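# Thread a cord through red, yellow, blue rings

## Task

Pass the cord through exactly three rings, in this sequence: red first, yellow second, blue third, each just once, and through no other ring. Both ends of the cord must stay free, poking out beyond the rings.

## Robot and tools

Robot: two arms, left_arm and right_arm, each with a five-finger hand. right_arm has a right hand; left_arm has a left hand, the mirror image. Base positions in the scene frame are about left_arm (-0.039, +0.236, +0.026) m and right_arm (-0.003, -0.306, +0.023) m, almost unrotated. A camera stand is fixed behind the arms. Loose objects may occasionally get nudged by something other than the robot.

Frames: the scene frame has its origin at table-top height, midway between the arms. +z is up, +x points out over the table, and left_arm is on the +y side. Image left and right do not follow these names. Each arm reports and takes its hand poses in its own base frame, with axes nearly parallel to the scene frame. Fixed cameras and the table use the scene frame.

Hand point: a spot 0.05 m in front of the palm and 0.15 m from the wrist face along the fingers. Its +z runs along the straight fingers and +y out of the palm. On the right hand +x points across the palm away from the thumb; on the left hand +x points toward the thumb. Straight fingers extend 0.06 to 0.07 m past the point and lie 0.06 m behind it along -y. A wrist bracket on the little-finger side can strike things. Arms track commands loosely and often rest 1 to 3 cm low, sometimes 5 cm, without touching anything.

Row layout (execute_actions and move): one flat list of 28 numbers, each in [-1, 1], always covering both arms. Order: left dx, dy, dz, rx, ry, rz, then left thumb_turn, thumb_bend, index, middle, ring, little, force_limit, speed; then the same 14 for the right arm. The six pose numbers are offsets, not poses: they are counted from that arm's Hand target as it stood when the action or move began, along that arm's base axes. 1.0 equals 0.6 m for dx, dy, dz and 180 degrees for rx, ry, rz, which together form a rotation vector turning about the Hand target's position. Sending the same offset again moves the hand further. All zeros re-requests the current Hand target. Orientation commands are clipped to within 40 degrees of the measured orientation each step.

Hand numbers are absolute targets, not offsets. Fingers and thumb_bend: -1 straight, +1 curled. thumb_turn: -1 beside the palm, +1 opposite the fingers. force_limit: -1 is about 0 N, +1 is 10 N at a fingertip (15 N for the two thumb motors). speed: -1 nearly still, full speed from +0.48 up. To keep a hand unchanged, resend the last eight numbers you actually gave it; if none yet, send its hand_measured six values plus its hand_force_limit and hand_speed. A closed thumb-and-fingers grip suits objects about 0.035 to 0.065 m thick, handles down to about 0.025 m. Close slowly (speed -0.94 or lower) for a gentle grip. To open, send a target more open than hand_measured.

execute_actions(actions, cameras): actions is a list of actions; each action is up to 15 rows, one per 1/30 s step, and a short table repeats its final row. Every row counts from the start-of-action Hand target, not the previous row. An empty actions list returns all camera images.

move(target, speed, blend, blocking, cameras): target is one 28-number row or a list of up to 15 rows, all offsets counted from the same starting Hand targets. speed is the path top speed in m/s, 0.002 to 4.3, default 0.25 (turning up to twice that in rad/s), one value or one per target. blend is a corner-rounding distance in m; 0 means stop at each target. A move lasts at least 0.5 s and at most 10 s. It does not avoid obstacles or the other arm. Don't route a hand close to its own base. blocking=false returns after about 0.5 s while motion continues.

wait(seconds 0 to 10) lets time pass holding commands. stop brakes a running move. zoom_image(camera, region [x0, y0, x1, y1] in pixels, at most 504 by 504) enlarges part of a latest image. show_instructions shows the reference pages. finished_scene(scene) ends the current scene irreversibly; give its number.

Cameras: cam_head_left, cam_head_right, cam_high, cam_low, cam_left_wrist, cam_right_wrist, each 672x504; pass names, ["all"] or [].

Results: end_effector_position (m) and end_effector_quat_wxyz per arm in its base frame; Hand target (the baseline for the next offsets); joint positions, velocities and torques; hand_measured, hand_stopped_by (moving, target, force, stalled, fault) and hand_load_n, in motor order. A load falling near 0 suggests a lost grip. A move adds a move: line such as done, off_target, moving, held or fault, plus limits like paced or held. MOTOR HOT warns of heating; at 100 °C an arm drops for 30 to 60 s.

Avoid: dropping anything or letting the cord or rings leave the table, releasing moving parts, fast impacts, hard pressing (targets far past contact), arms or hands touching each other, heavy finger loads, and holding arms stretched or straining, which heats motors. To end a push, command back past the hand point.

Each tool is called after "Call:" as a command line: name --argument value for each argument, lists and objects as JSON in quotes; but a table of rows of numbers goes row by row, as --pt "numbers of a row", without its own name.

Reference images:

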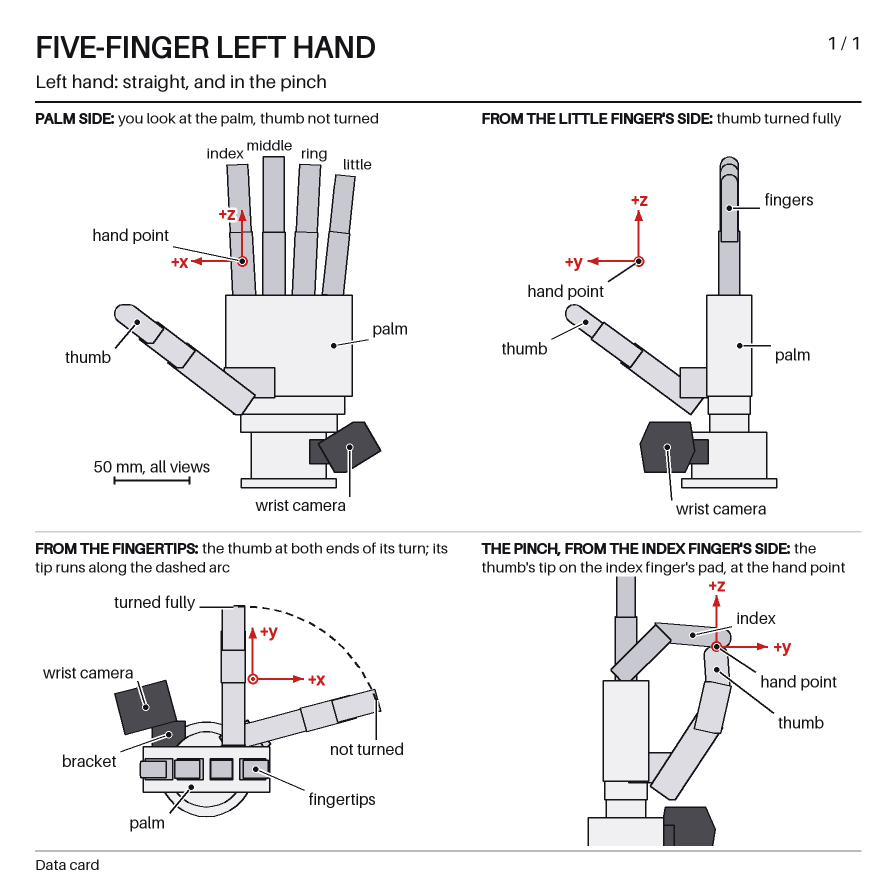

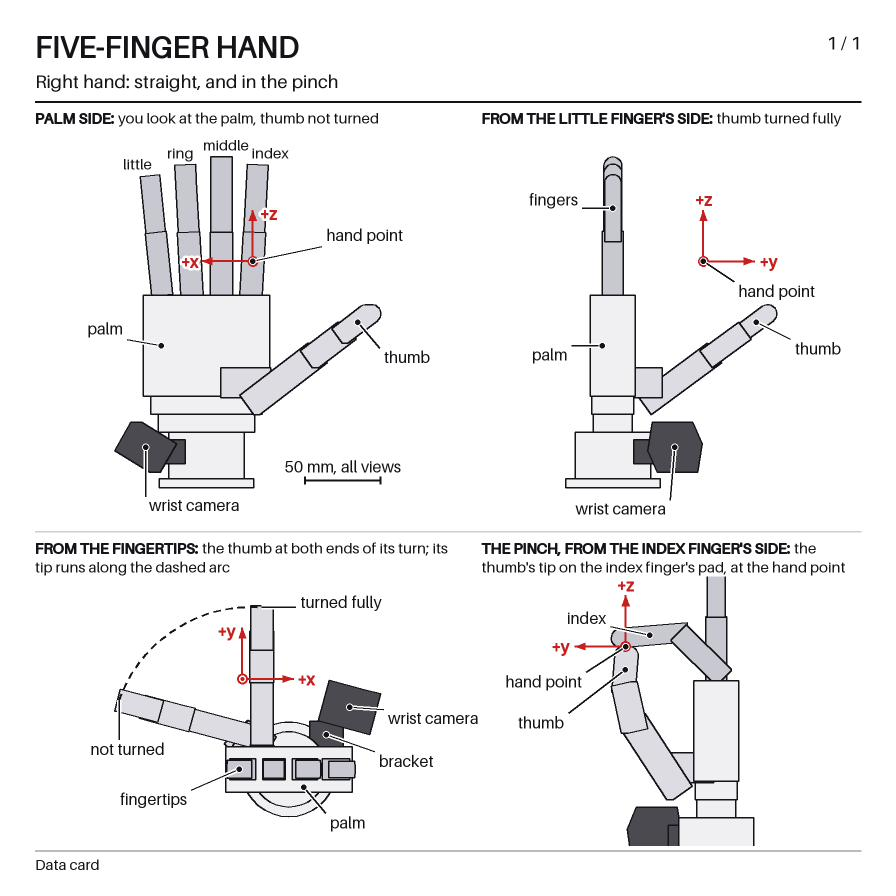

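## Session

Call:
execute_actions --actions '[]'

Scene clock: 0.00 s.
left_arm: end_effector_position=(+0.4110, -0.4789, +0.1282) hand_measured=(-1.000, -1.000, -1.000, -1.000, -1.000, -1.000) hand_load_n=(+0.0, +0.0, +0.0, +0.0, +0.0, +0.0) hand_stopped_by=(target, target, target, target, target, target) hand_force_limit=0.00 hand_speed=-0.80 end_effector_quat_wxyz=(-0.003, +0.812, -0.576, +0.092) | right_arm: end_effector_position=(+0.3131, -0.1757, +0.0855) hand_measured=(-1.000, -1.000, -1.000, -1.000, -1.000, -1.000) hand_load_n=(+0.0, +0.0, +0.0, +0.0, +0.5, +0.0) hand_stopped_by=(target, target, target, target, target, target) hand_force_limit=0.00 hand_speed=-0.80 end_effector_quat_wxyz=(+0.382, -0.156, +0.903, -0.120)
Joint positions: left_arm=[-0.764 1.889 1.691 -1.192 -0.033 -1.097] | right_arm=[-0.94 1.137 0.505 -0.296 -0.557 0.48]
Joint velocities: within noise
Joint torques (N m): no reading
Heat: left arm: hottest waist 28 °C; right arm: hottest elbow 27 °C.
Hand target: left_arm +0.4173, -0.4850, +0.1435; -0.001, +0.811, -0.575, +0.109 | right_arm +0.3186, -0.1832, +0.0945; +0.387, -0.159, +0.899, -0.131

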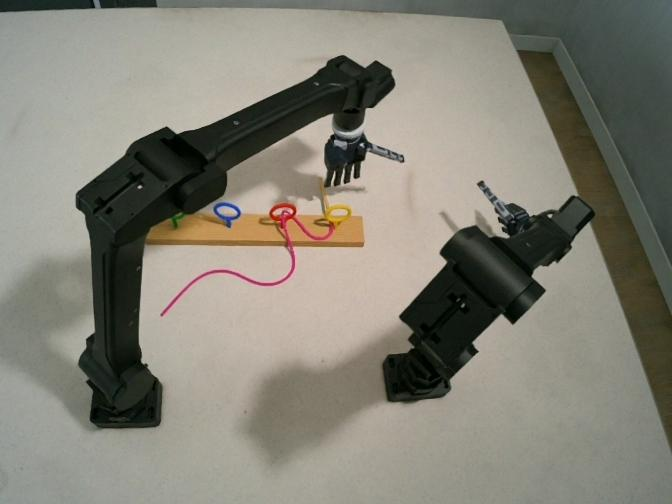

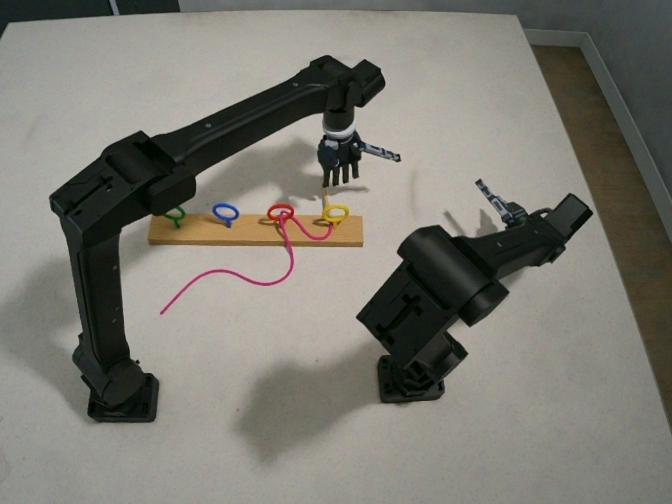

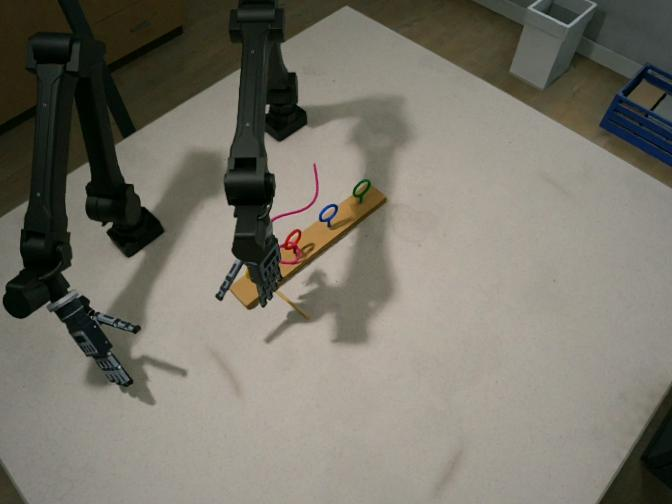

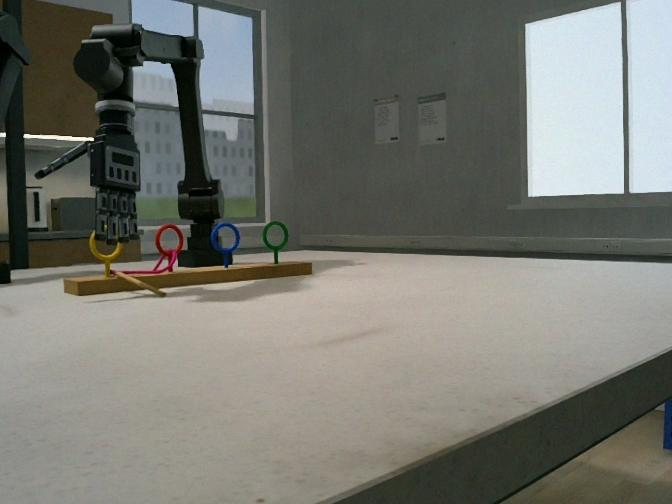

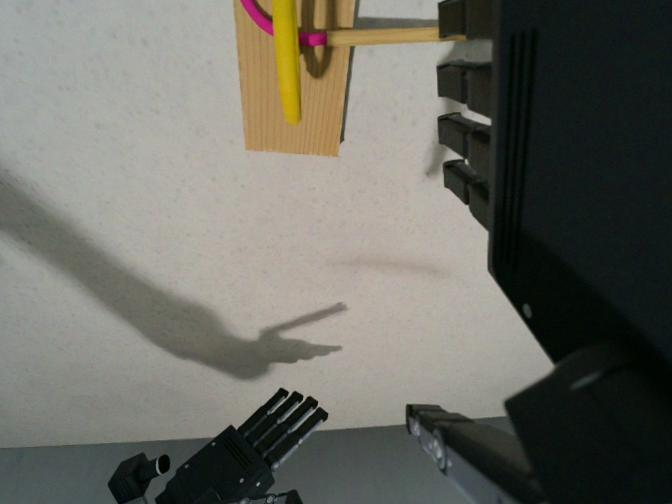

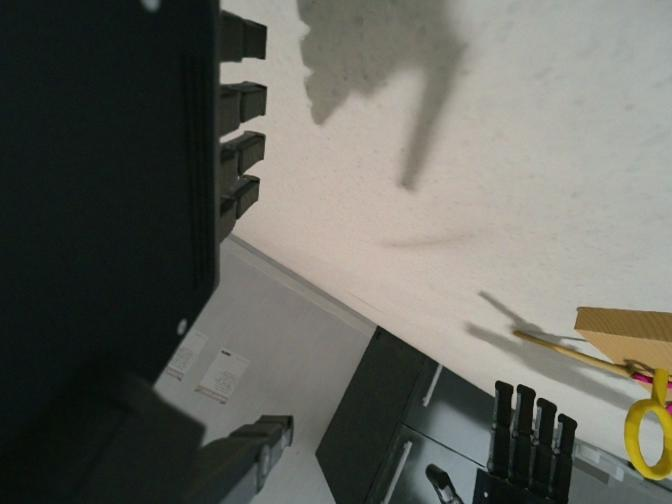

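Call:
zoom_image --camera "cam_head_left" --region '[140, 160, 400, 330]'

Call:
zoom_image --camera "cam_head_right" --region '[250, 170, 380, 260]'

Call:
zoom_image --camera "cam_low" --region '[40, 190, 340, 320]'

Call:
zoom_image --camera "cam_high" --region '[200, 150, 420, 330]'

Call:
zoom_image --camera "cam_left_wrist" --region '[200, 0, 504, 200]'

Scaled by 1.938 from the camera's 672x504 image, which has a finer 960x720 frame.

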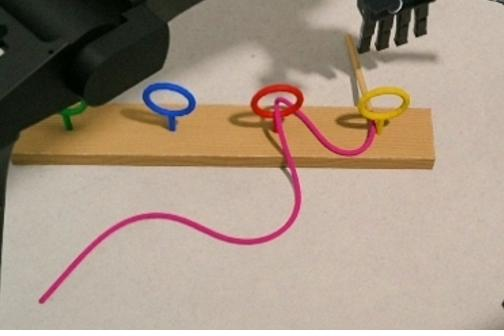

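Scaled by 3.877 from the camera's 672x504 image, which has a finer 960x720 frame.

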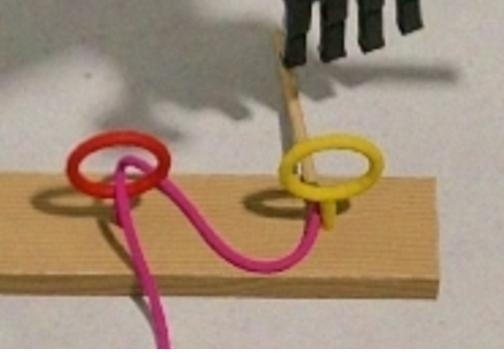

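Scaled by 1.680 from the camera's 672x504 image, which has a finer 960x720 frame.

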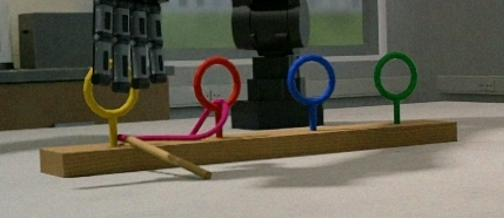

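Scaled by 2.291 from the camera's 672x504 image, which has a finer 960x720 frame.

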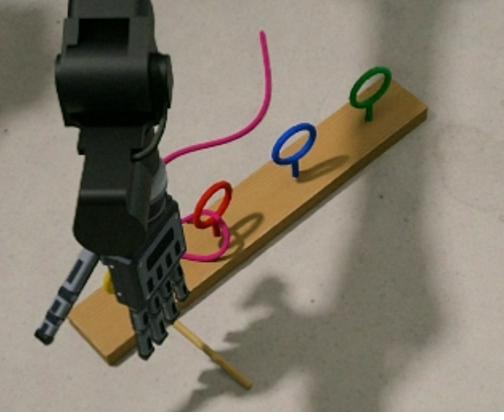

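Scaled by 1.658 from the camera's 672x504 image, which has a finer 960x720 frame.

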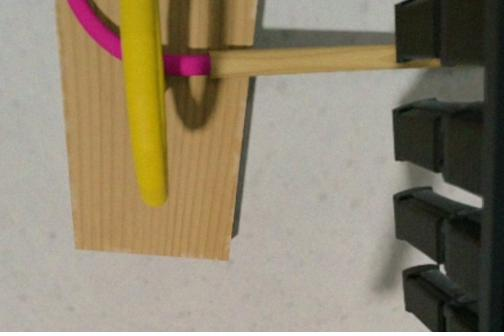

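Call:
move --pt "0 0 0.25 0 0 0 -1 -1 -1 -1 -1 -1 0 -0.8 0 0 0.1 0 0 0 -1 -1 -1 -1 -1 -1 0 -0.8" --pt "-0.1 0.6 0.3 0 0 0 -1 -1 -1 -1 -1 -1 0 -0.8 0 -0.1 0.1 0 0 0 -1 -1 -1 -1 -1 -1 0 -0.8" --speed 0.3 --blend 0.03 --cameras '["all"]'

Scene clock: 25.03 s.
left_arm: end_effector_position=(+0.3605, -0.1287, +0.3179) hand_measured=(-1.000, -1.000, -1.000, -1.000, -1.000, -1.000) hand_load_n=(+0.0, +0.0, +0.0, +0.0, +0.0, +0.0) hand_stopped_by=(target, target, target, target, target, target) hand_force_limit=0.00 hand_speed=-0.80 end_effector_quat_wxyz=(+0.000, +0.812, -0.574, +0.105) | right_arm: end_effector_position=(+0.3114, -0.2259, +0.1370) hand_measured=(-1.000, -1.000, -1.000, -1.000, -1.000, -1.000) hand_load_n=(-0.5, +0.0, +0.0, +0.0, +0.0, +0.0) hand_stopped_by=(target, target, target, target, target, target) hand_force_limit=0.00 hand_speed=-0.80 end_effector_quat_wxyz=(+0.381, -0.154, +0.905, -0.114)
Joint positions: left_arm=[-0.148 1.306 1.487 -1.564 0.094 -0.498] | right_arm=[-1.038 1.178 0.702 -0.517 -0.617 0.385]
Joint torques (N m): left_arm=[2.32 -8.88 7.2 -0.36 0.18 0.11] | right_arm=[-0.67 -5.42 10.74 0.58 -0.84 -0.06]
Heat: left arm: hottest shoulder 29 °C; right arm: hottest elbow 29 °C.
Hand target: left_arm +0.3573, -0.1250, +0.3236; -0.001, +0.811, -0.575, +0.109 | right_arm +0.3185, -0.2431, +0.1545; +0.387, -0.159, +0.899, -0.130
Off the commanded pose: left_arm 0.007 m, 1 deg | right_arm 0.026 m, 2 deg.
move: off_target (right_arm)
camera_calibration:
cam_left_wrist: T_world_to_cam=[[0.988904, 0.0899361, 0.118241, -0.374667], [-0.00884304, -0.758877, 0.651174, -0.307275], [0.148294, -0.644994, -0.749661, 0.216974], [0, 0, 0, 1]] pos_world=[0.335616, -0.0595416, 0.407048]
cam_right_wrist: T_world_to_cam=[[-0.314618, 0.814537, -0.487385, 0.355697], [0.134047, 0.546439, 0.826701, -0.0310762], [0.939706, 0.194763, -0.281106, -0.0990949], [0, 0, 0, 1]] pos_world=[0.209195, -0.253448, 0.171196]

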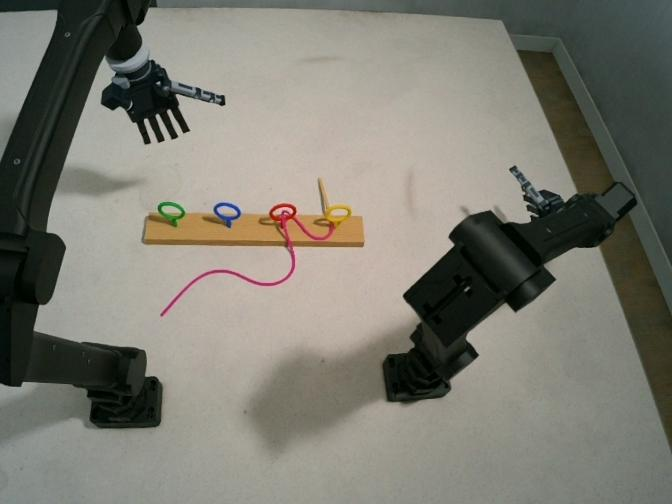

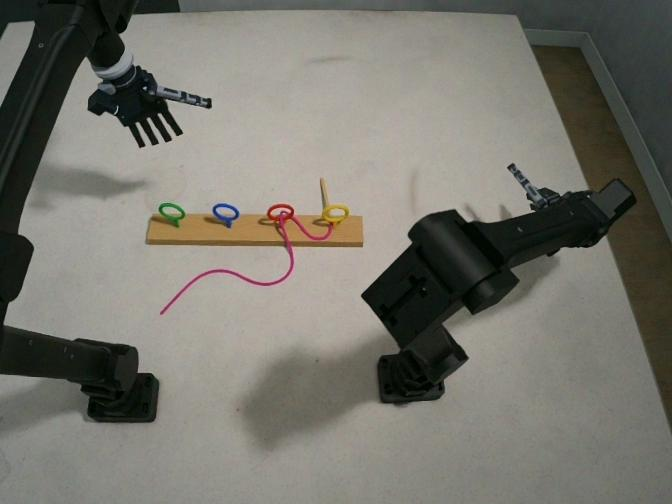

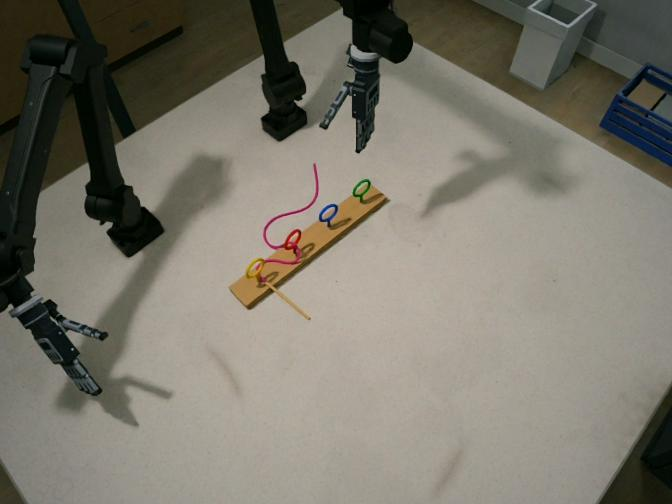

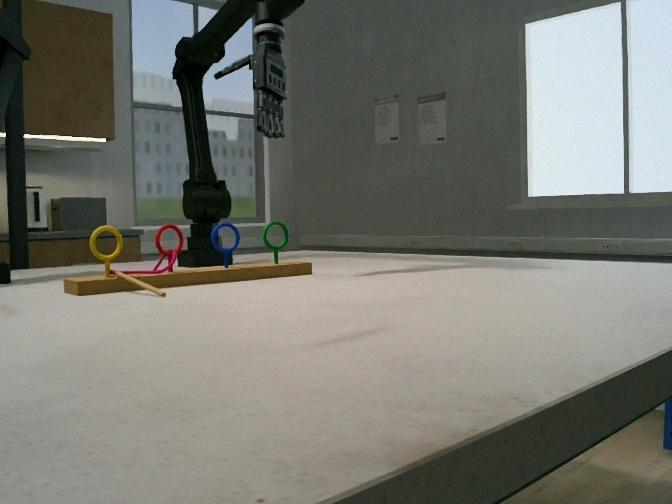

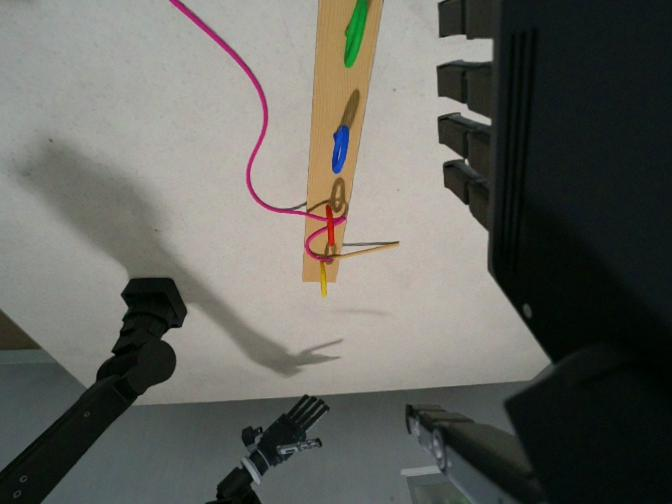

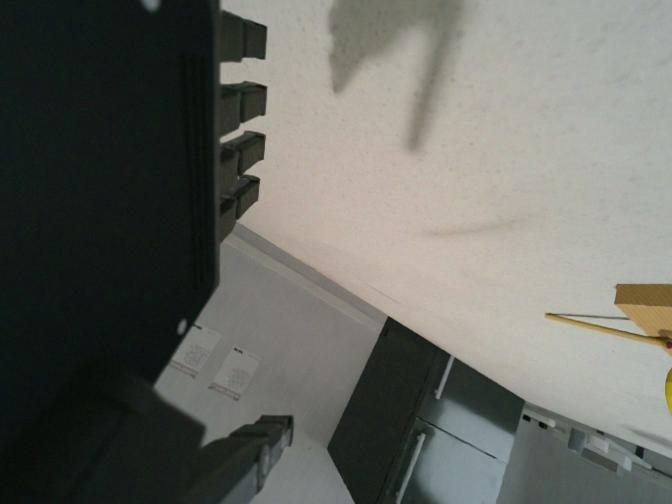

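Call:
zoom_image --camera "cam_left_wrist" --region '[260, 150, 440, 310]'

Call:
zoom_image --camera "cam_low" --region '[50, 210, 210, 310]'

Call:
zoom_image --camera "cam_high" --region '[220, 200, 340, 330]'

Call:
zoom_image --camera "cam_head_left" --region '[250, 165, 370, 265]'

Call:
zoom_image --camera "cam_head_right" --region '[250, 165, 370, 265]'

Scaled by 2.800 from the camera's 672x504 image, which has a finer 960x720 frame.

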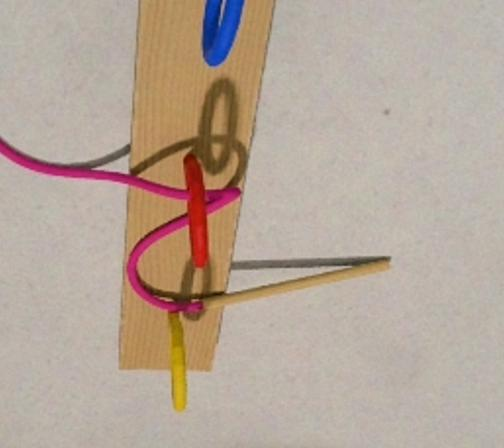

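Scaled by 3.150 from the camera's 672x504 image, which has a finer 960x720 frame.

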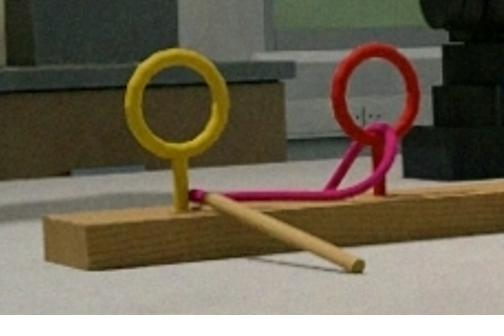

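Scaled by 3.877 from the camera's 672x504 image, which has a finer 960x720 frame.

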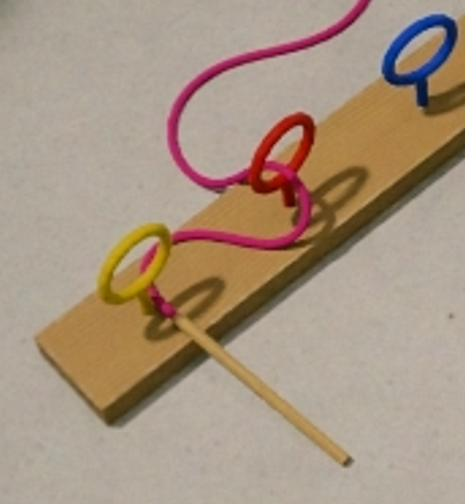

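Scaled by 4.200 from the camera's 672x504 image, which has a finer 960x720 frame.

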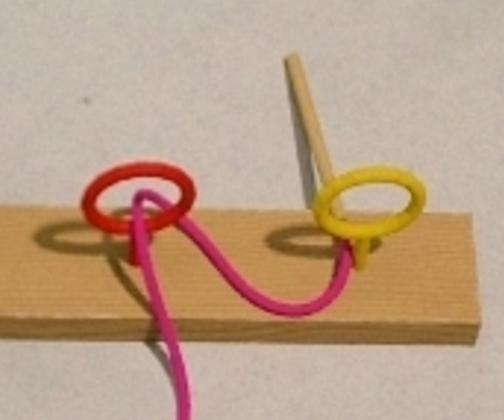

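Scaled by 4.200 from the camera's 672x504 image, which has a finer 960x720 frame.

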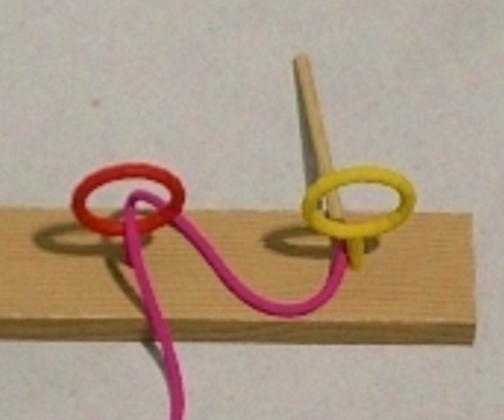

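Call:
move --target '[0.133,-0.392,-0.206,-0.0909,-0.1749,-0.5108,1,-0.2,-0.3,-0.3,-1,-1,0,-0.3,0,0,0,0,0,0,-1,-1,-1,-1,-1,-1,0,-0.8]' --speed 0.3 --cameras '["all"]'

Scene clock: 90.63 s.
left_arm: end_effector_position=(+0.4268, -0.3506, +0.1879) hand_measured=(+1.000, -0.200, -0.300, -0.300, -1.000, -1.000) hand_load_n=(+0.0, +0.0, +0.0, +0.0, +0.0, -0.5) hand_stopped_by=(target, target, target, target, target, target) hand_force_limit=0.00 hand_speed=-0.30 end_effector_quat_wxyz=(-0.049, -0.109, +0.936, -0.332) | right_arm: end_effector_position=(+0.3114, -0.2259, +0.1370) hand_measured=(-1.000, -1.000, -1.000, -1.000, -1.000, -1.000) hand_load_n=(+0.0, +0.0, +0.0, +0.0, +0.0, +0.0) hand_stopped_by=(target, target, target, target, target, target) hand_force_limit=0.00 hand_speed=-0.80 end_effector_quat_wxyz=(+0.381, -0.154, +0.905, -0.114)
Joint positions: left_arm=[-0.513 1.709 1.559 -1.059 0.594 0.713] | right_arm=[-1.038 1.178 0.702 -0.517 -0.617 0.385]
Joint torques (N m): left_arm=[0.97 -13.04 10.76 -0.12 0.52 0.13] | right_arm=[-1.14 -5.42 10.71 0.54 -0.81 -0.05]
Heat: left arm: hottest shoulder 29 °C; right arm: hottest elbow 37 °C.
Hand target: left_arm +0.4372, -0.3601, +0.2001; -0.039, -0.096, +0.935, -0.340 | right_arm +0.3185, -0.2431, +0.1545; +0.387, -0.159, +0.899, -0.130
Off the commanded pose: left_arm 0.019 m, 2 deg | right_arm 0.026 m, 2 deg.
move: off_target (left_arm, right_arm)
camera_calibration:
cam_left_wrist: T_world_to_cam=[[-0.0170893, -0.800372, 0.59926, -0.378054], [-0.826631, 0.348483, 0.441861, 0.386202], [-0.562485, -0.487816, -0.667568, 0.309635], [0, 0, 0, 1]] pos_world=[0.486951, -0.286124, 0.262607]
cam_right_wrist: T_world_to_cam=[[-0.314618, 0.814537, -0.487385, 0.355697], [0.134047, 0.546439, 0.826701, -0.0310762], [0.939706, 0.194763, -0.281106, -0.0990949], [0, 0, 0, 1]] pos_world=[0.209195, -0.253448, 0.171196]

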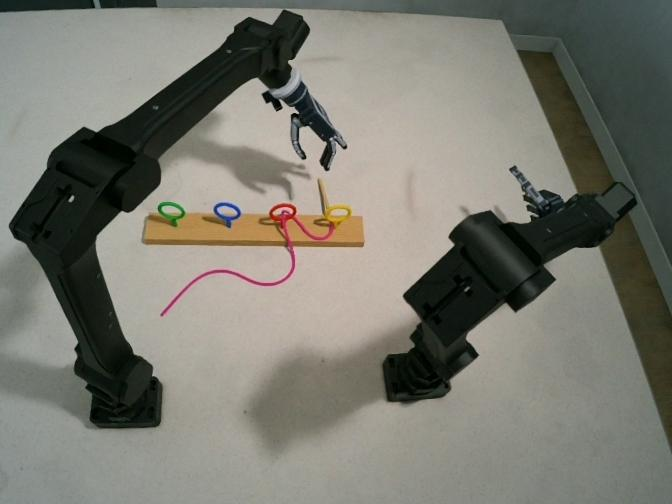

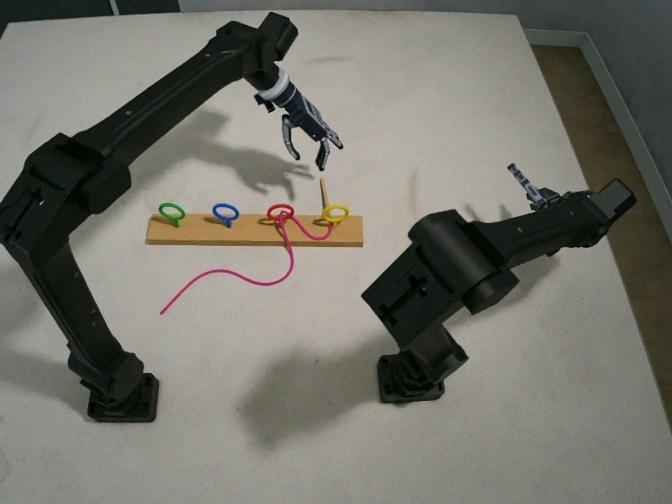

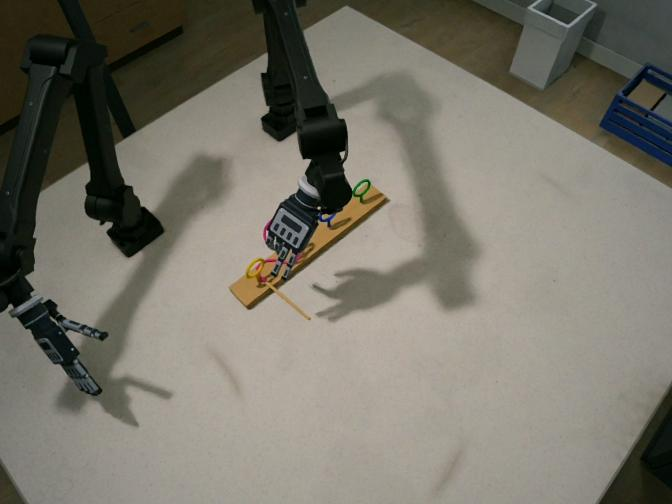

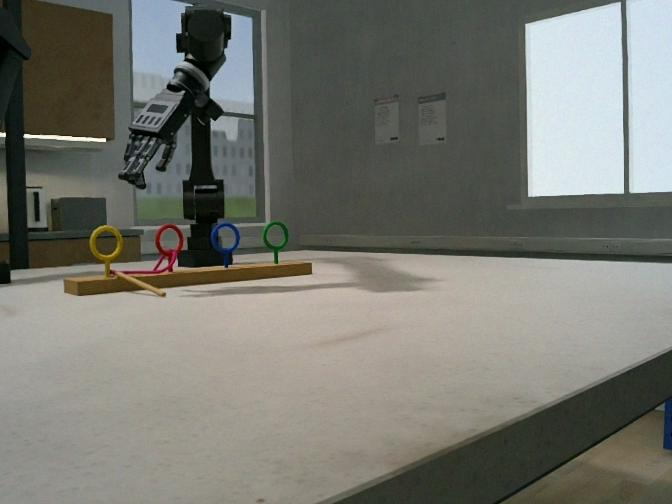

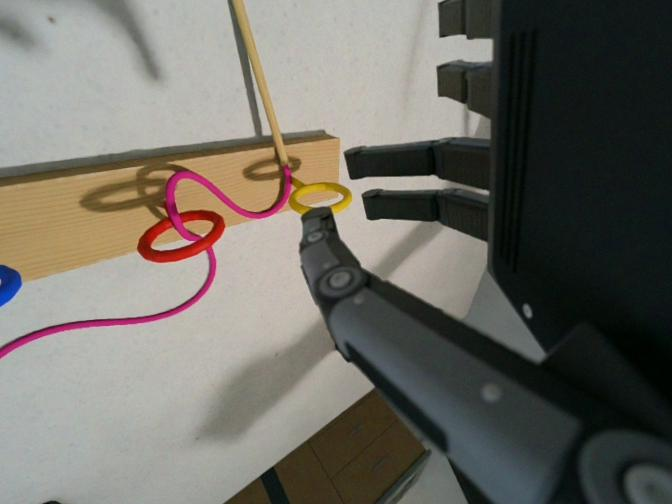

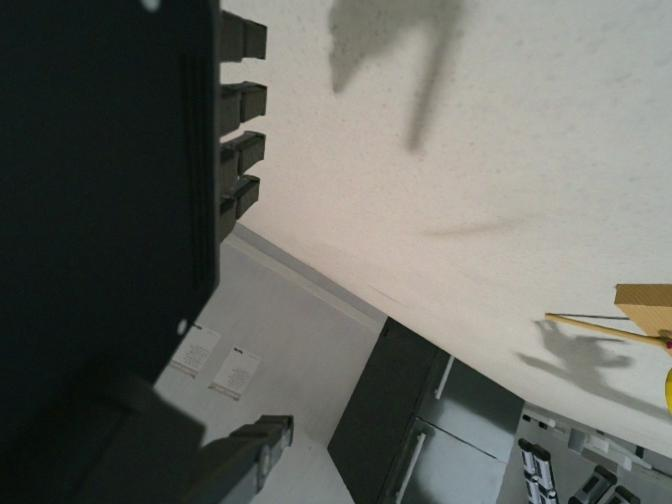

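Call:
move --target '[0,0,0,0,0,0,1,0,0.3,0.3,-1,-1,-0.4,-0.6,0,0,0,0,0,0,-1,-1,-1,-1,-1,-1,0,-0.8]' --cameras '["cam_left_wrist","cam_low"]'

Scene clock: 95.60 s.
left_arm: end_effector_position=(+0.4268, -0.3506, +0.1879) hand_measured=(+1.000, +0.000, +0.248, +0.246, -1.000, -1.000) hand_load_n=(+0.0, +1.5, +6.5, +11.5, +0.0, +0.0) hand_stopped_by=(target, target, force, force, target, target) hand_force_limit=-0.40 hand_speed=-0.60 end_effector_quat_wxyz=(-0.049, -0.109, +0.936, -0.332) | right_arm: end_effector_position=(+0.3114, -0.2259, +0.1370) hand_measured=(-1.000, -1.000, -1.000, -1.000, -1.000, -1.000) hand_load_n=(+0.0, +0.0, +0.0, +0.0, +0.0, +0.0) hand_stopped_by=(target, target, target, target, target, target) hand_force_limit=0.00 hand_speed=-0.80 end_effector_quat_wxyz=(+0.381, -0.154, +0.905, -0.114)
Joint positions: left_arm=[-0.513 1.709 1.559 -1.059 0.594 0.714] | right_arm=[-1.038 1.178 0.702 -0.517 -0.617 0.385]
Joint torques (N m): left_arm=[1.03 -12.98 10.77 -0.12 0.5 0.11] | right_arm=[-1.26 -5.25 10.8 0.7 -0.81 -0.06]
Heat: left arm: hottest shoulder 29 °C; right arm: hottest elbow 37 °C.
Hand target: left_arm +0.4372, -0.3601, +0.2001; -0.039, -0.096, +0.935, -0.340 | right_arm +0.3185, -0.2431, +0.1545; +0.387, -0.159, +0.899, -0.130
Off the commanded pose: left_arm 0.019 m, 2 deg | right_arm 0.026 m, 2 deg.
move: off_target (left_arm, right_arm)
camera_calibration:
cam_left_wrist: T_world_to_cam=[[-0.0181558, -0.800145, 0.599532, -0.37762], [-0.826485, 0.349458, 0.441364, 0.386577], [-0.562666, -0.48749, -0.667652, 0.309791], [0, 0, 0, 1]] pos_world=[0.486953, -0.286223, 0.262606]
Images, in order (width x height): cam_low 672x504, cam_left_wrist 672x504.

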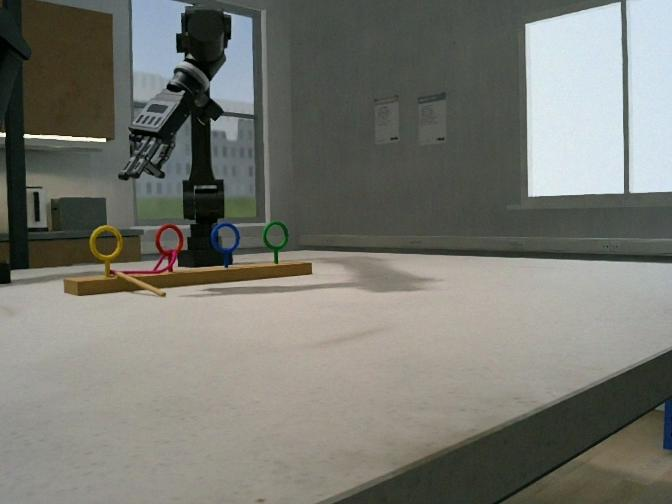

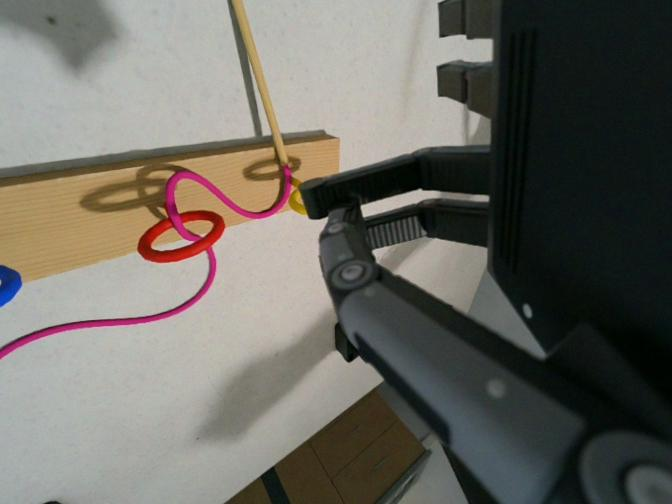

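Call:
move --target '[0.012,-0.102,-0.222,0,0,0,1,0,-0.3,-0.3,-1,-1,-0.4,-0.6,0,0,0,0,0,0,-1,-1,-1,-1,-1,-1,0,-0.8]' --cameras '["all"]'

Scene clock: 100.73 s.
left_arm: end_effector_position=(+0.4384, -0.4133, +0.0597) hand_measured=(+1.000, +0.000, -0.300, -0.300, -1.000, -1.000) hand_load_n=(+0.0, +0.0, +0.0, +0.0, +0.0, +0.0) hand_stopped_by=(target, target, target, target, target, target) hand_force_limit=-0.40 hand_speed=-0.60 end_effector_quat_wxyz=(-0.048, -0.097, +0.937, -0.333) | right_arm: end_effector_position=(+0.3114, -0.2259, +0.1370) hand_measured=(-1.000, -1.000, -1.000, -1.000, -1.000, -1.000) hand_load_n=(+0.0, +0.0, +0.0, +0.0, -0.5, +0.0) hand_stopped_by=(target, target, target, target, target, target) hand_force_limit=0.00 hand_speed=-0.80 end_effector_quat_wxyz=(+0.381, -0.154, +0.905, -0.114)
Joint positions: left_arm=[-0.598 1.905 1.486 -0.743 0.567 0.647] | right_arm=[-1.038 1.178 0.702 -0.517 -0.617 0.385]
Joint torques (N m): left_arm=[0.97 -16.03 7.87 0.79 0.26 -0.13] | right_arm=[-0.91 -5.48 10.74 0.65 -0.85 -0.04]
Heat: left arm: hottest shoulder 29 °C; right arm: hottest elbow 38 °C.
Hand target: left_arm +0.4443, -0.4214, +0.0670; -0.039, -0.096, +0.934, -0.341 | right_arm +0.3185, -0.2431, +0.1545; +0.387, -0.159, +0.899, -0.130
Off the commanded pose: left_arm 0.012 m, 1 deg | right_arm 0.026 m, 2 deg.
move: off_target (left_arm, right_arm)
camera_calibration:
cam_left_wrist: T_world_to_cam=[[-0.0419549, -0.798567, 0.600441, -0.33969], [-0.822924, 0.36843, 0.4325, 0.481401], [-0.566601, -0.475972, -0.672617, 0.207005], [0, 0, 0, 1]] pos_world=[0.499194, -0.3501, 0.134993]
cam_right_wrist: T_world_to_cam=[[-0.314618, 0.814537, -0.487385, 0.355697], [0.134047, 0.546439, 0.826701, -0.0310762], [0.939706, 0.194763, -0.281106, -0.0990949], [0, 0, 0, 1]] pos_world=[0.209195, -0.253448, 0.171196]

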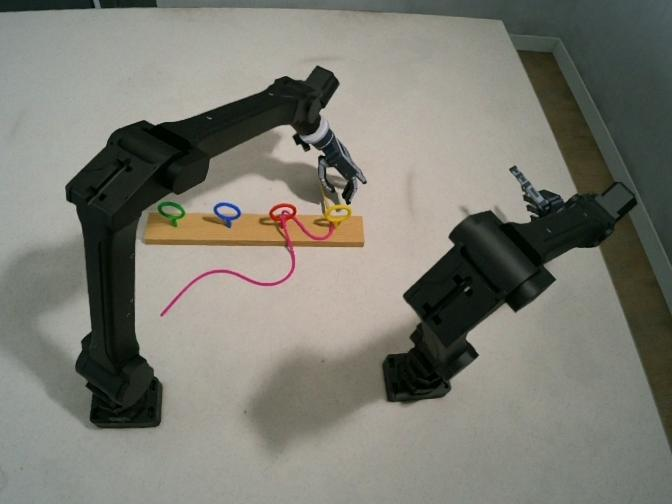

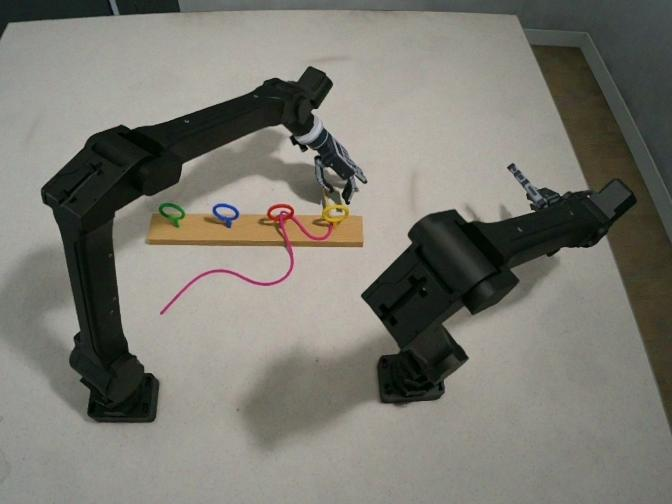

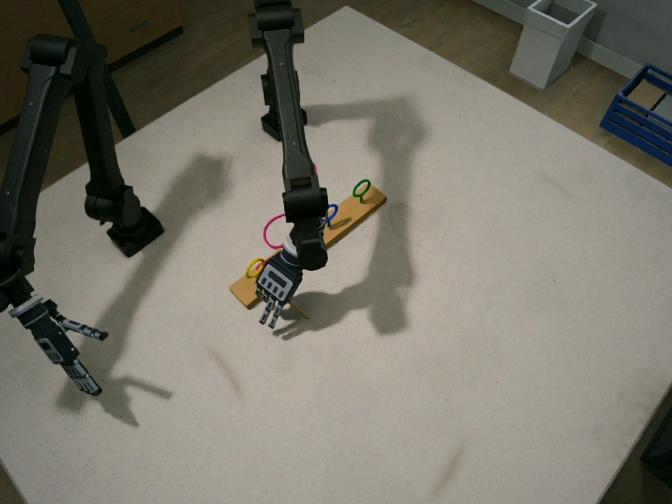

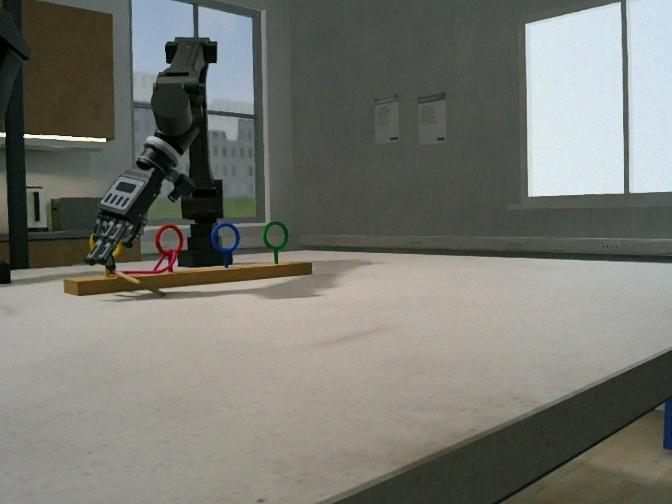

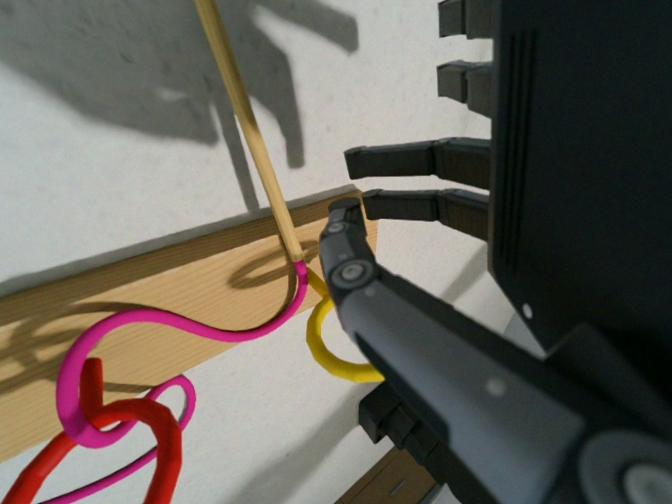

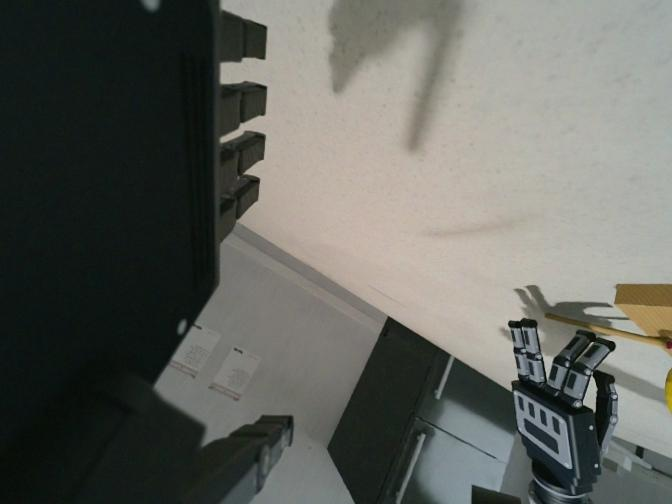

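Call:
move --target '[0.0,0.027,-0.035,0,0,0,1,0,-0.3,-0.3,-1,-1,-0.4,-0.6,0,0,0,0,0,0,-1,-1,-1,-1,-1,-1,0,-0.8]' --speed 0.08 --cameras '["cam_low","cam_left_wrist","cam_head_right"]'

Call:
zoom_image --camera "cam_low" --region '[50, 210, 210, 310]'

Scene clock: 108.47 s.
left_arm: end_effector_position=(+0.4369, -0.4056, +0.0454) hand_measured=(+1.000, +0.000, -0.300, -0.300, -1.000, -1.000) hand_load_n=(+0.0, +0.0, +0.0, +0.0, +0.0, -0.5) hand_stopped_by=(target, target, target, target, target, target) hand_force_limit=-0.40 hand_speed=-0.60 end_effector_quat_wxyz=(-0.046, -0.101, +0.936, -0.334) | right_arm: end_effector_position=(+0.3114, -0.2259, +0.1370) hand_measured=(-1.000, -1.000, -1.000, -1.000, -1.000, -1.000) hand_load_n=(+0.0, +0.0, +0.0, +0.0, +0.0, +0.0) hand_stopped_by=(target, target, target, target, target, target) hand_force_limit=0.00 hand_speed=-0.80 end_effector_quat_wxyz=(+0.381, -0.154, +0.905, -0.114)
Joint positions: left_arm=[-0.588 1.905 1.443 -0.699 0.569 0.647] | right_arm=[-1.038 1.178 0.702 -0.517 -0.617 0.385]
Joint torques (N m): left_arm=[2.2 -15.62 6.87 0.8 0.49 0.11] | right_arm=[-0.85 -5.66 10.8 0.54 -0.8 -0.08]
Heat: left arm: hottest shoulder 29 °C; right arm: hottest elbow 38 °C.
Hand target: left_arm +0.4444, -0.4050, +0.0459; -0.039, -0.096, +0.935, -0.340 | right_arm +0.3185, -0.2431, +0.1545; +0.387, -0.159, +0.899, -0.130
Off the commanded pose: left_arm 0.007 m, 1 deg | right_arm 0.026 m, 2 deg.
move: off_target (right_arm)
camera_calibration:
cam_left_wrist: T_world_to_cam=[[-0.0353016, -0.79722, 0.602655, -0.327406], [-0.826425, 0.362366, 0.430945, 0.482666], [-0.56194, -0.482836, -0.671635, 0.195312], [0, 0, 0, 1]] pos_world=[0.497083, -0.341613, 0.120489]
Images, in order (width x height): cam_head_right 672x504, cam_low 672x504, cam_left_wrist 672x504.

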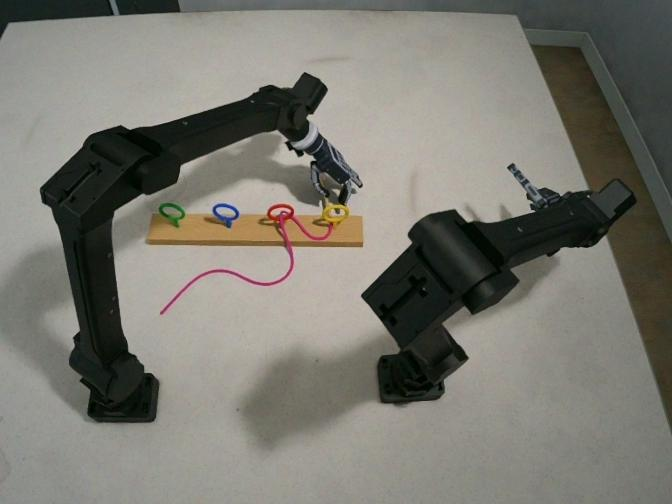

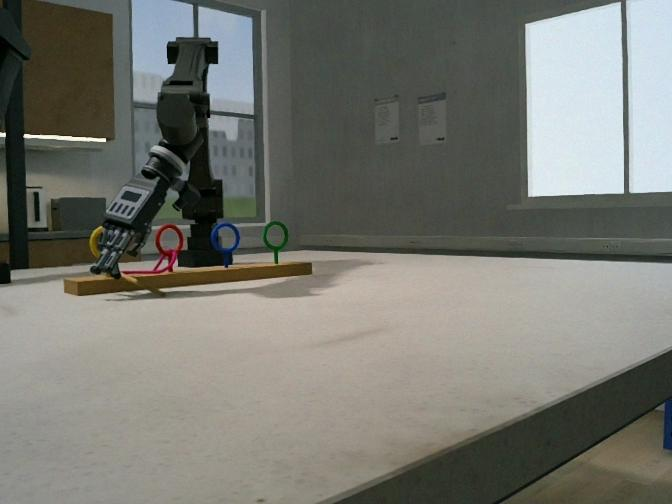

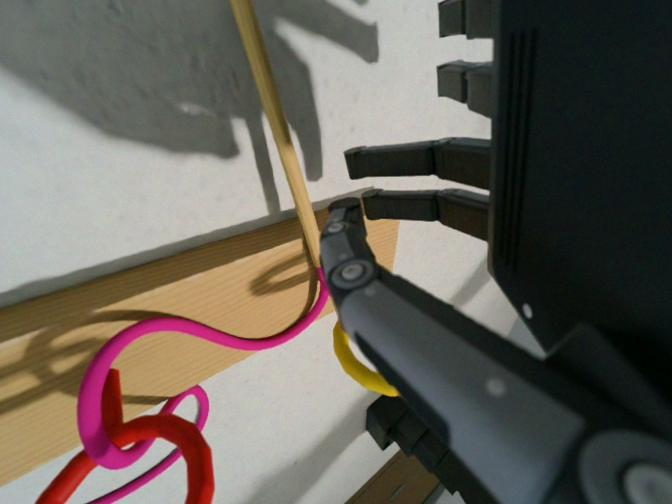

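Scaled by 3.150 from the camera's 672x504 image, which has a finer 960x720 frame.

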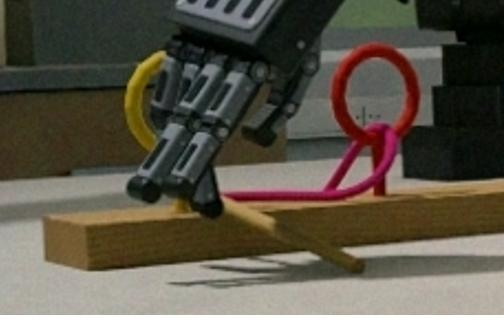

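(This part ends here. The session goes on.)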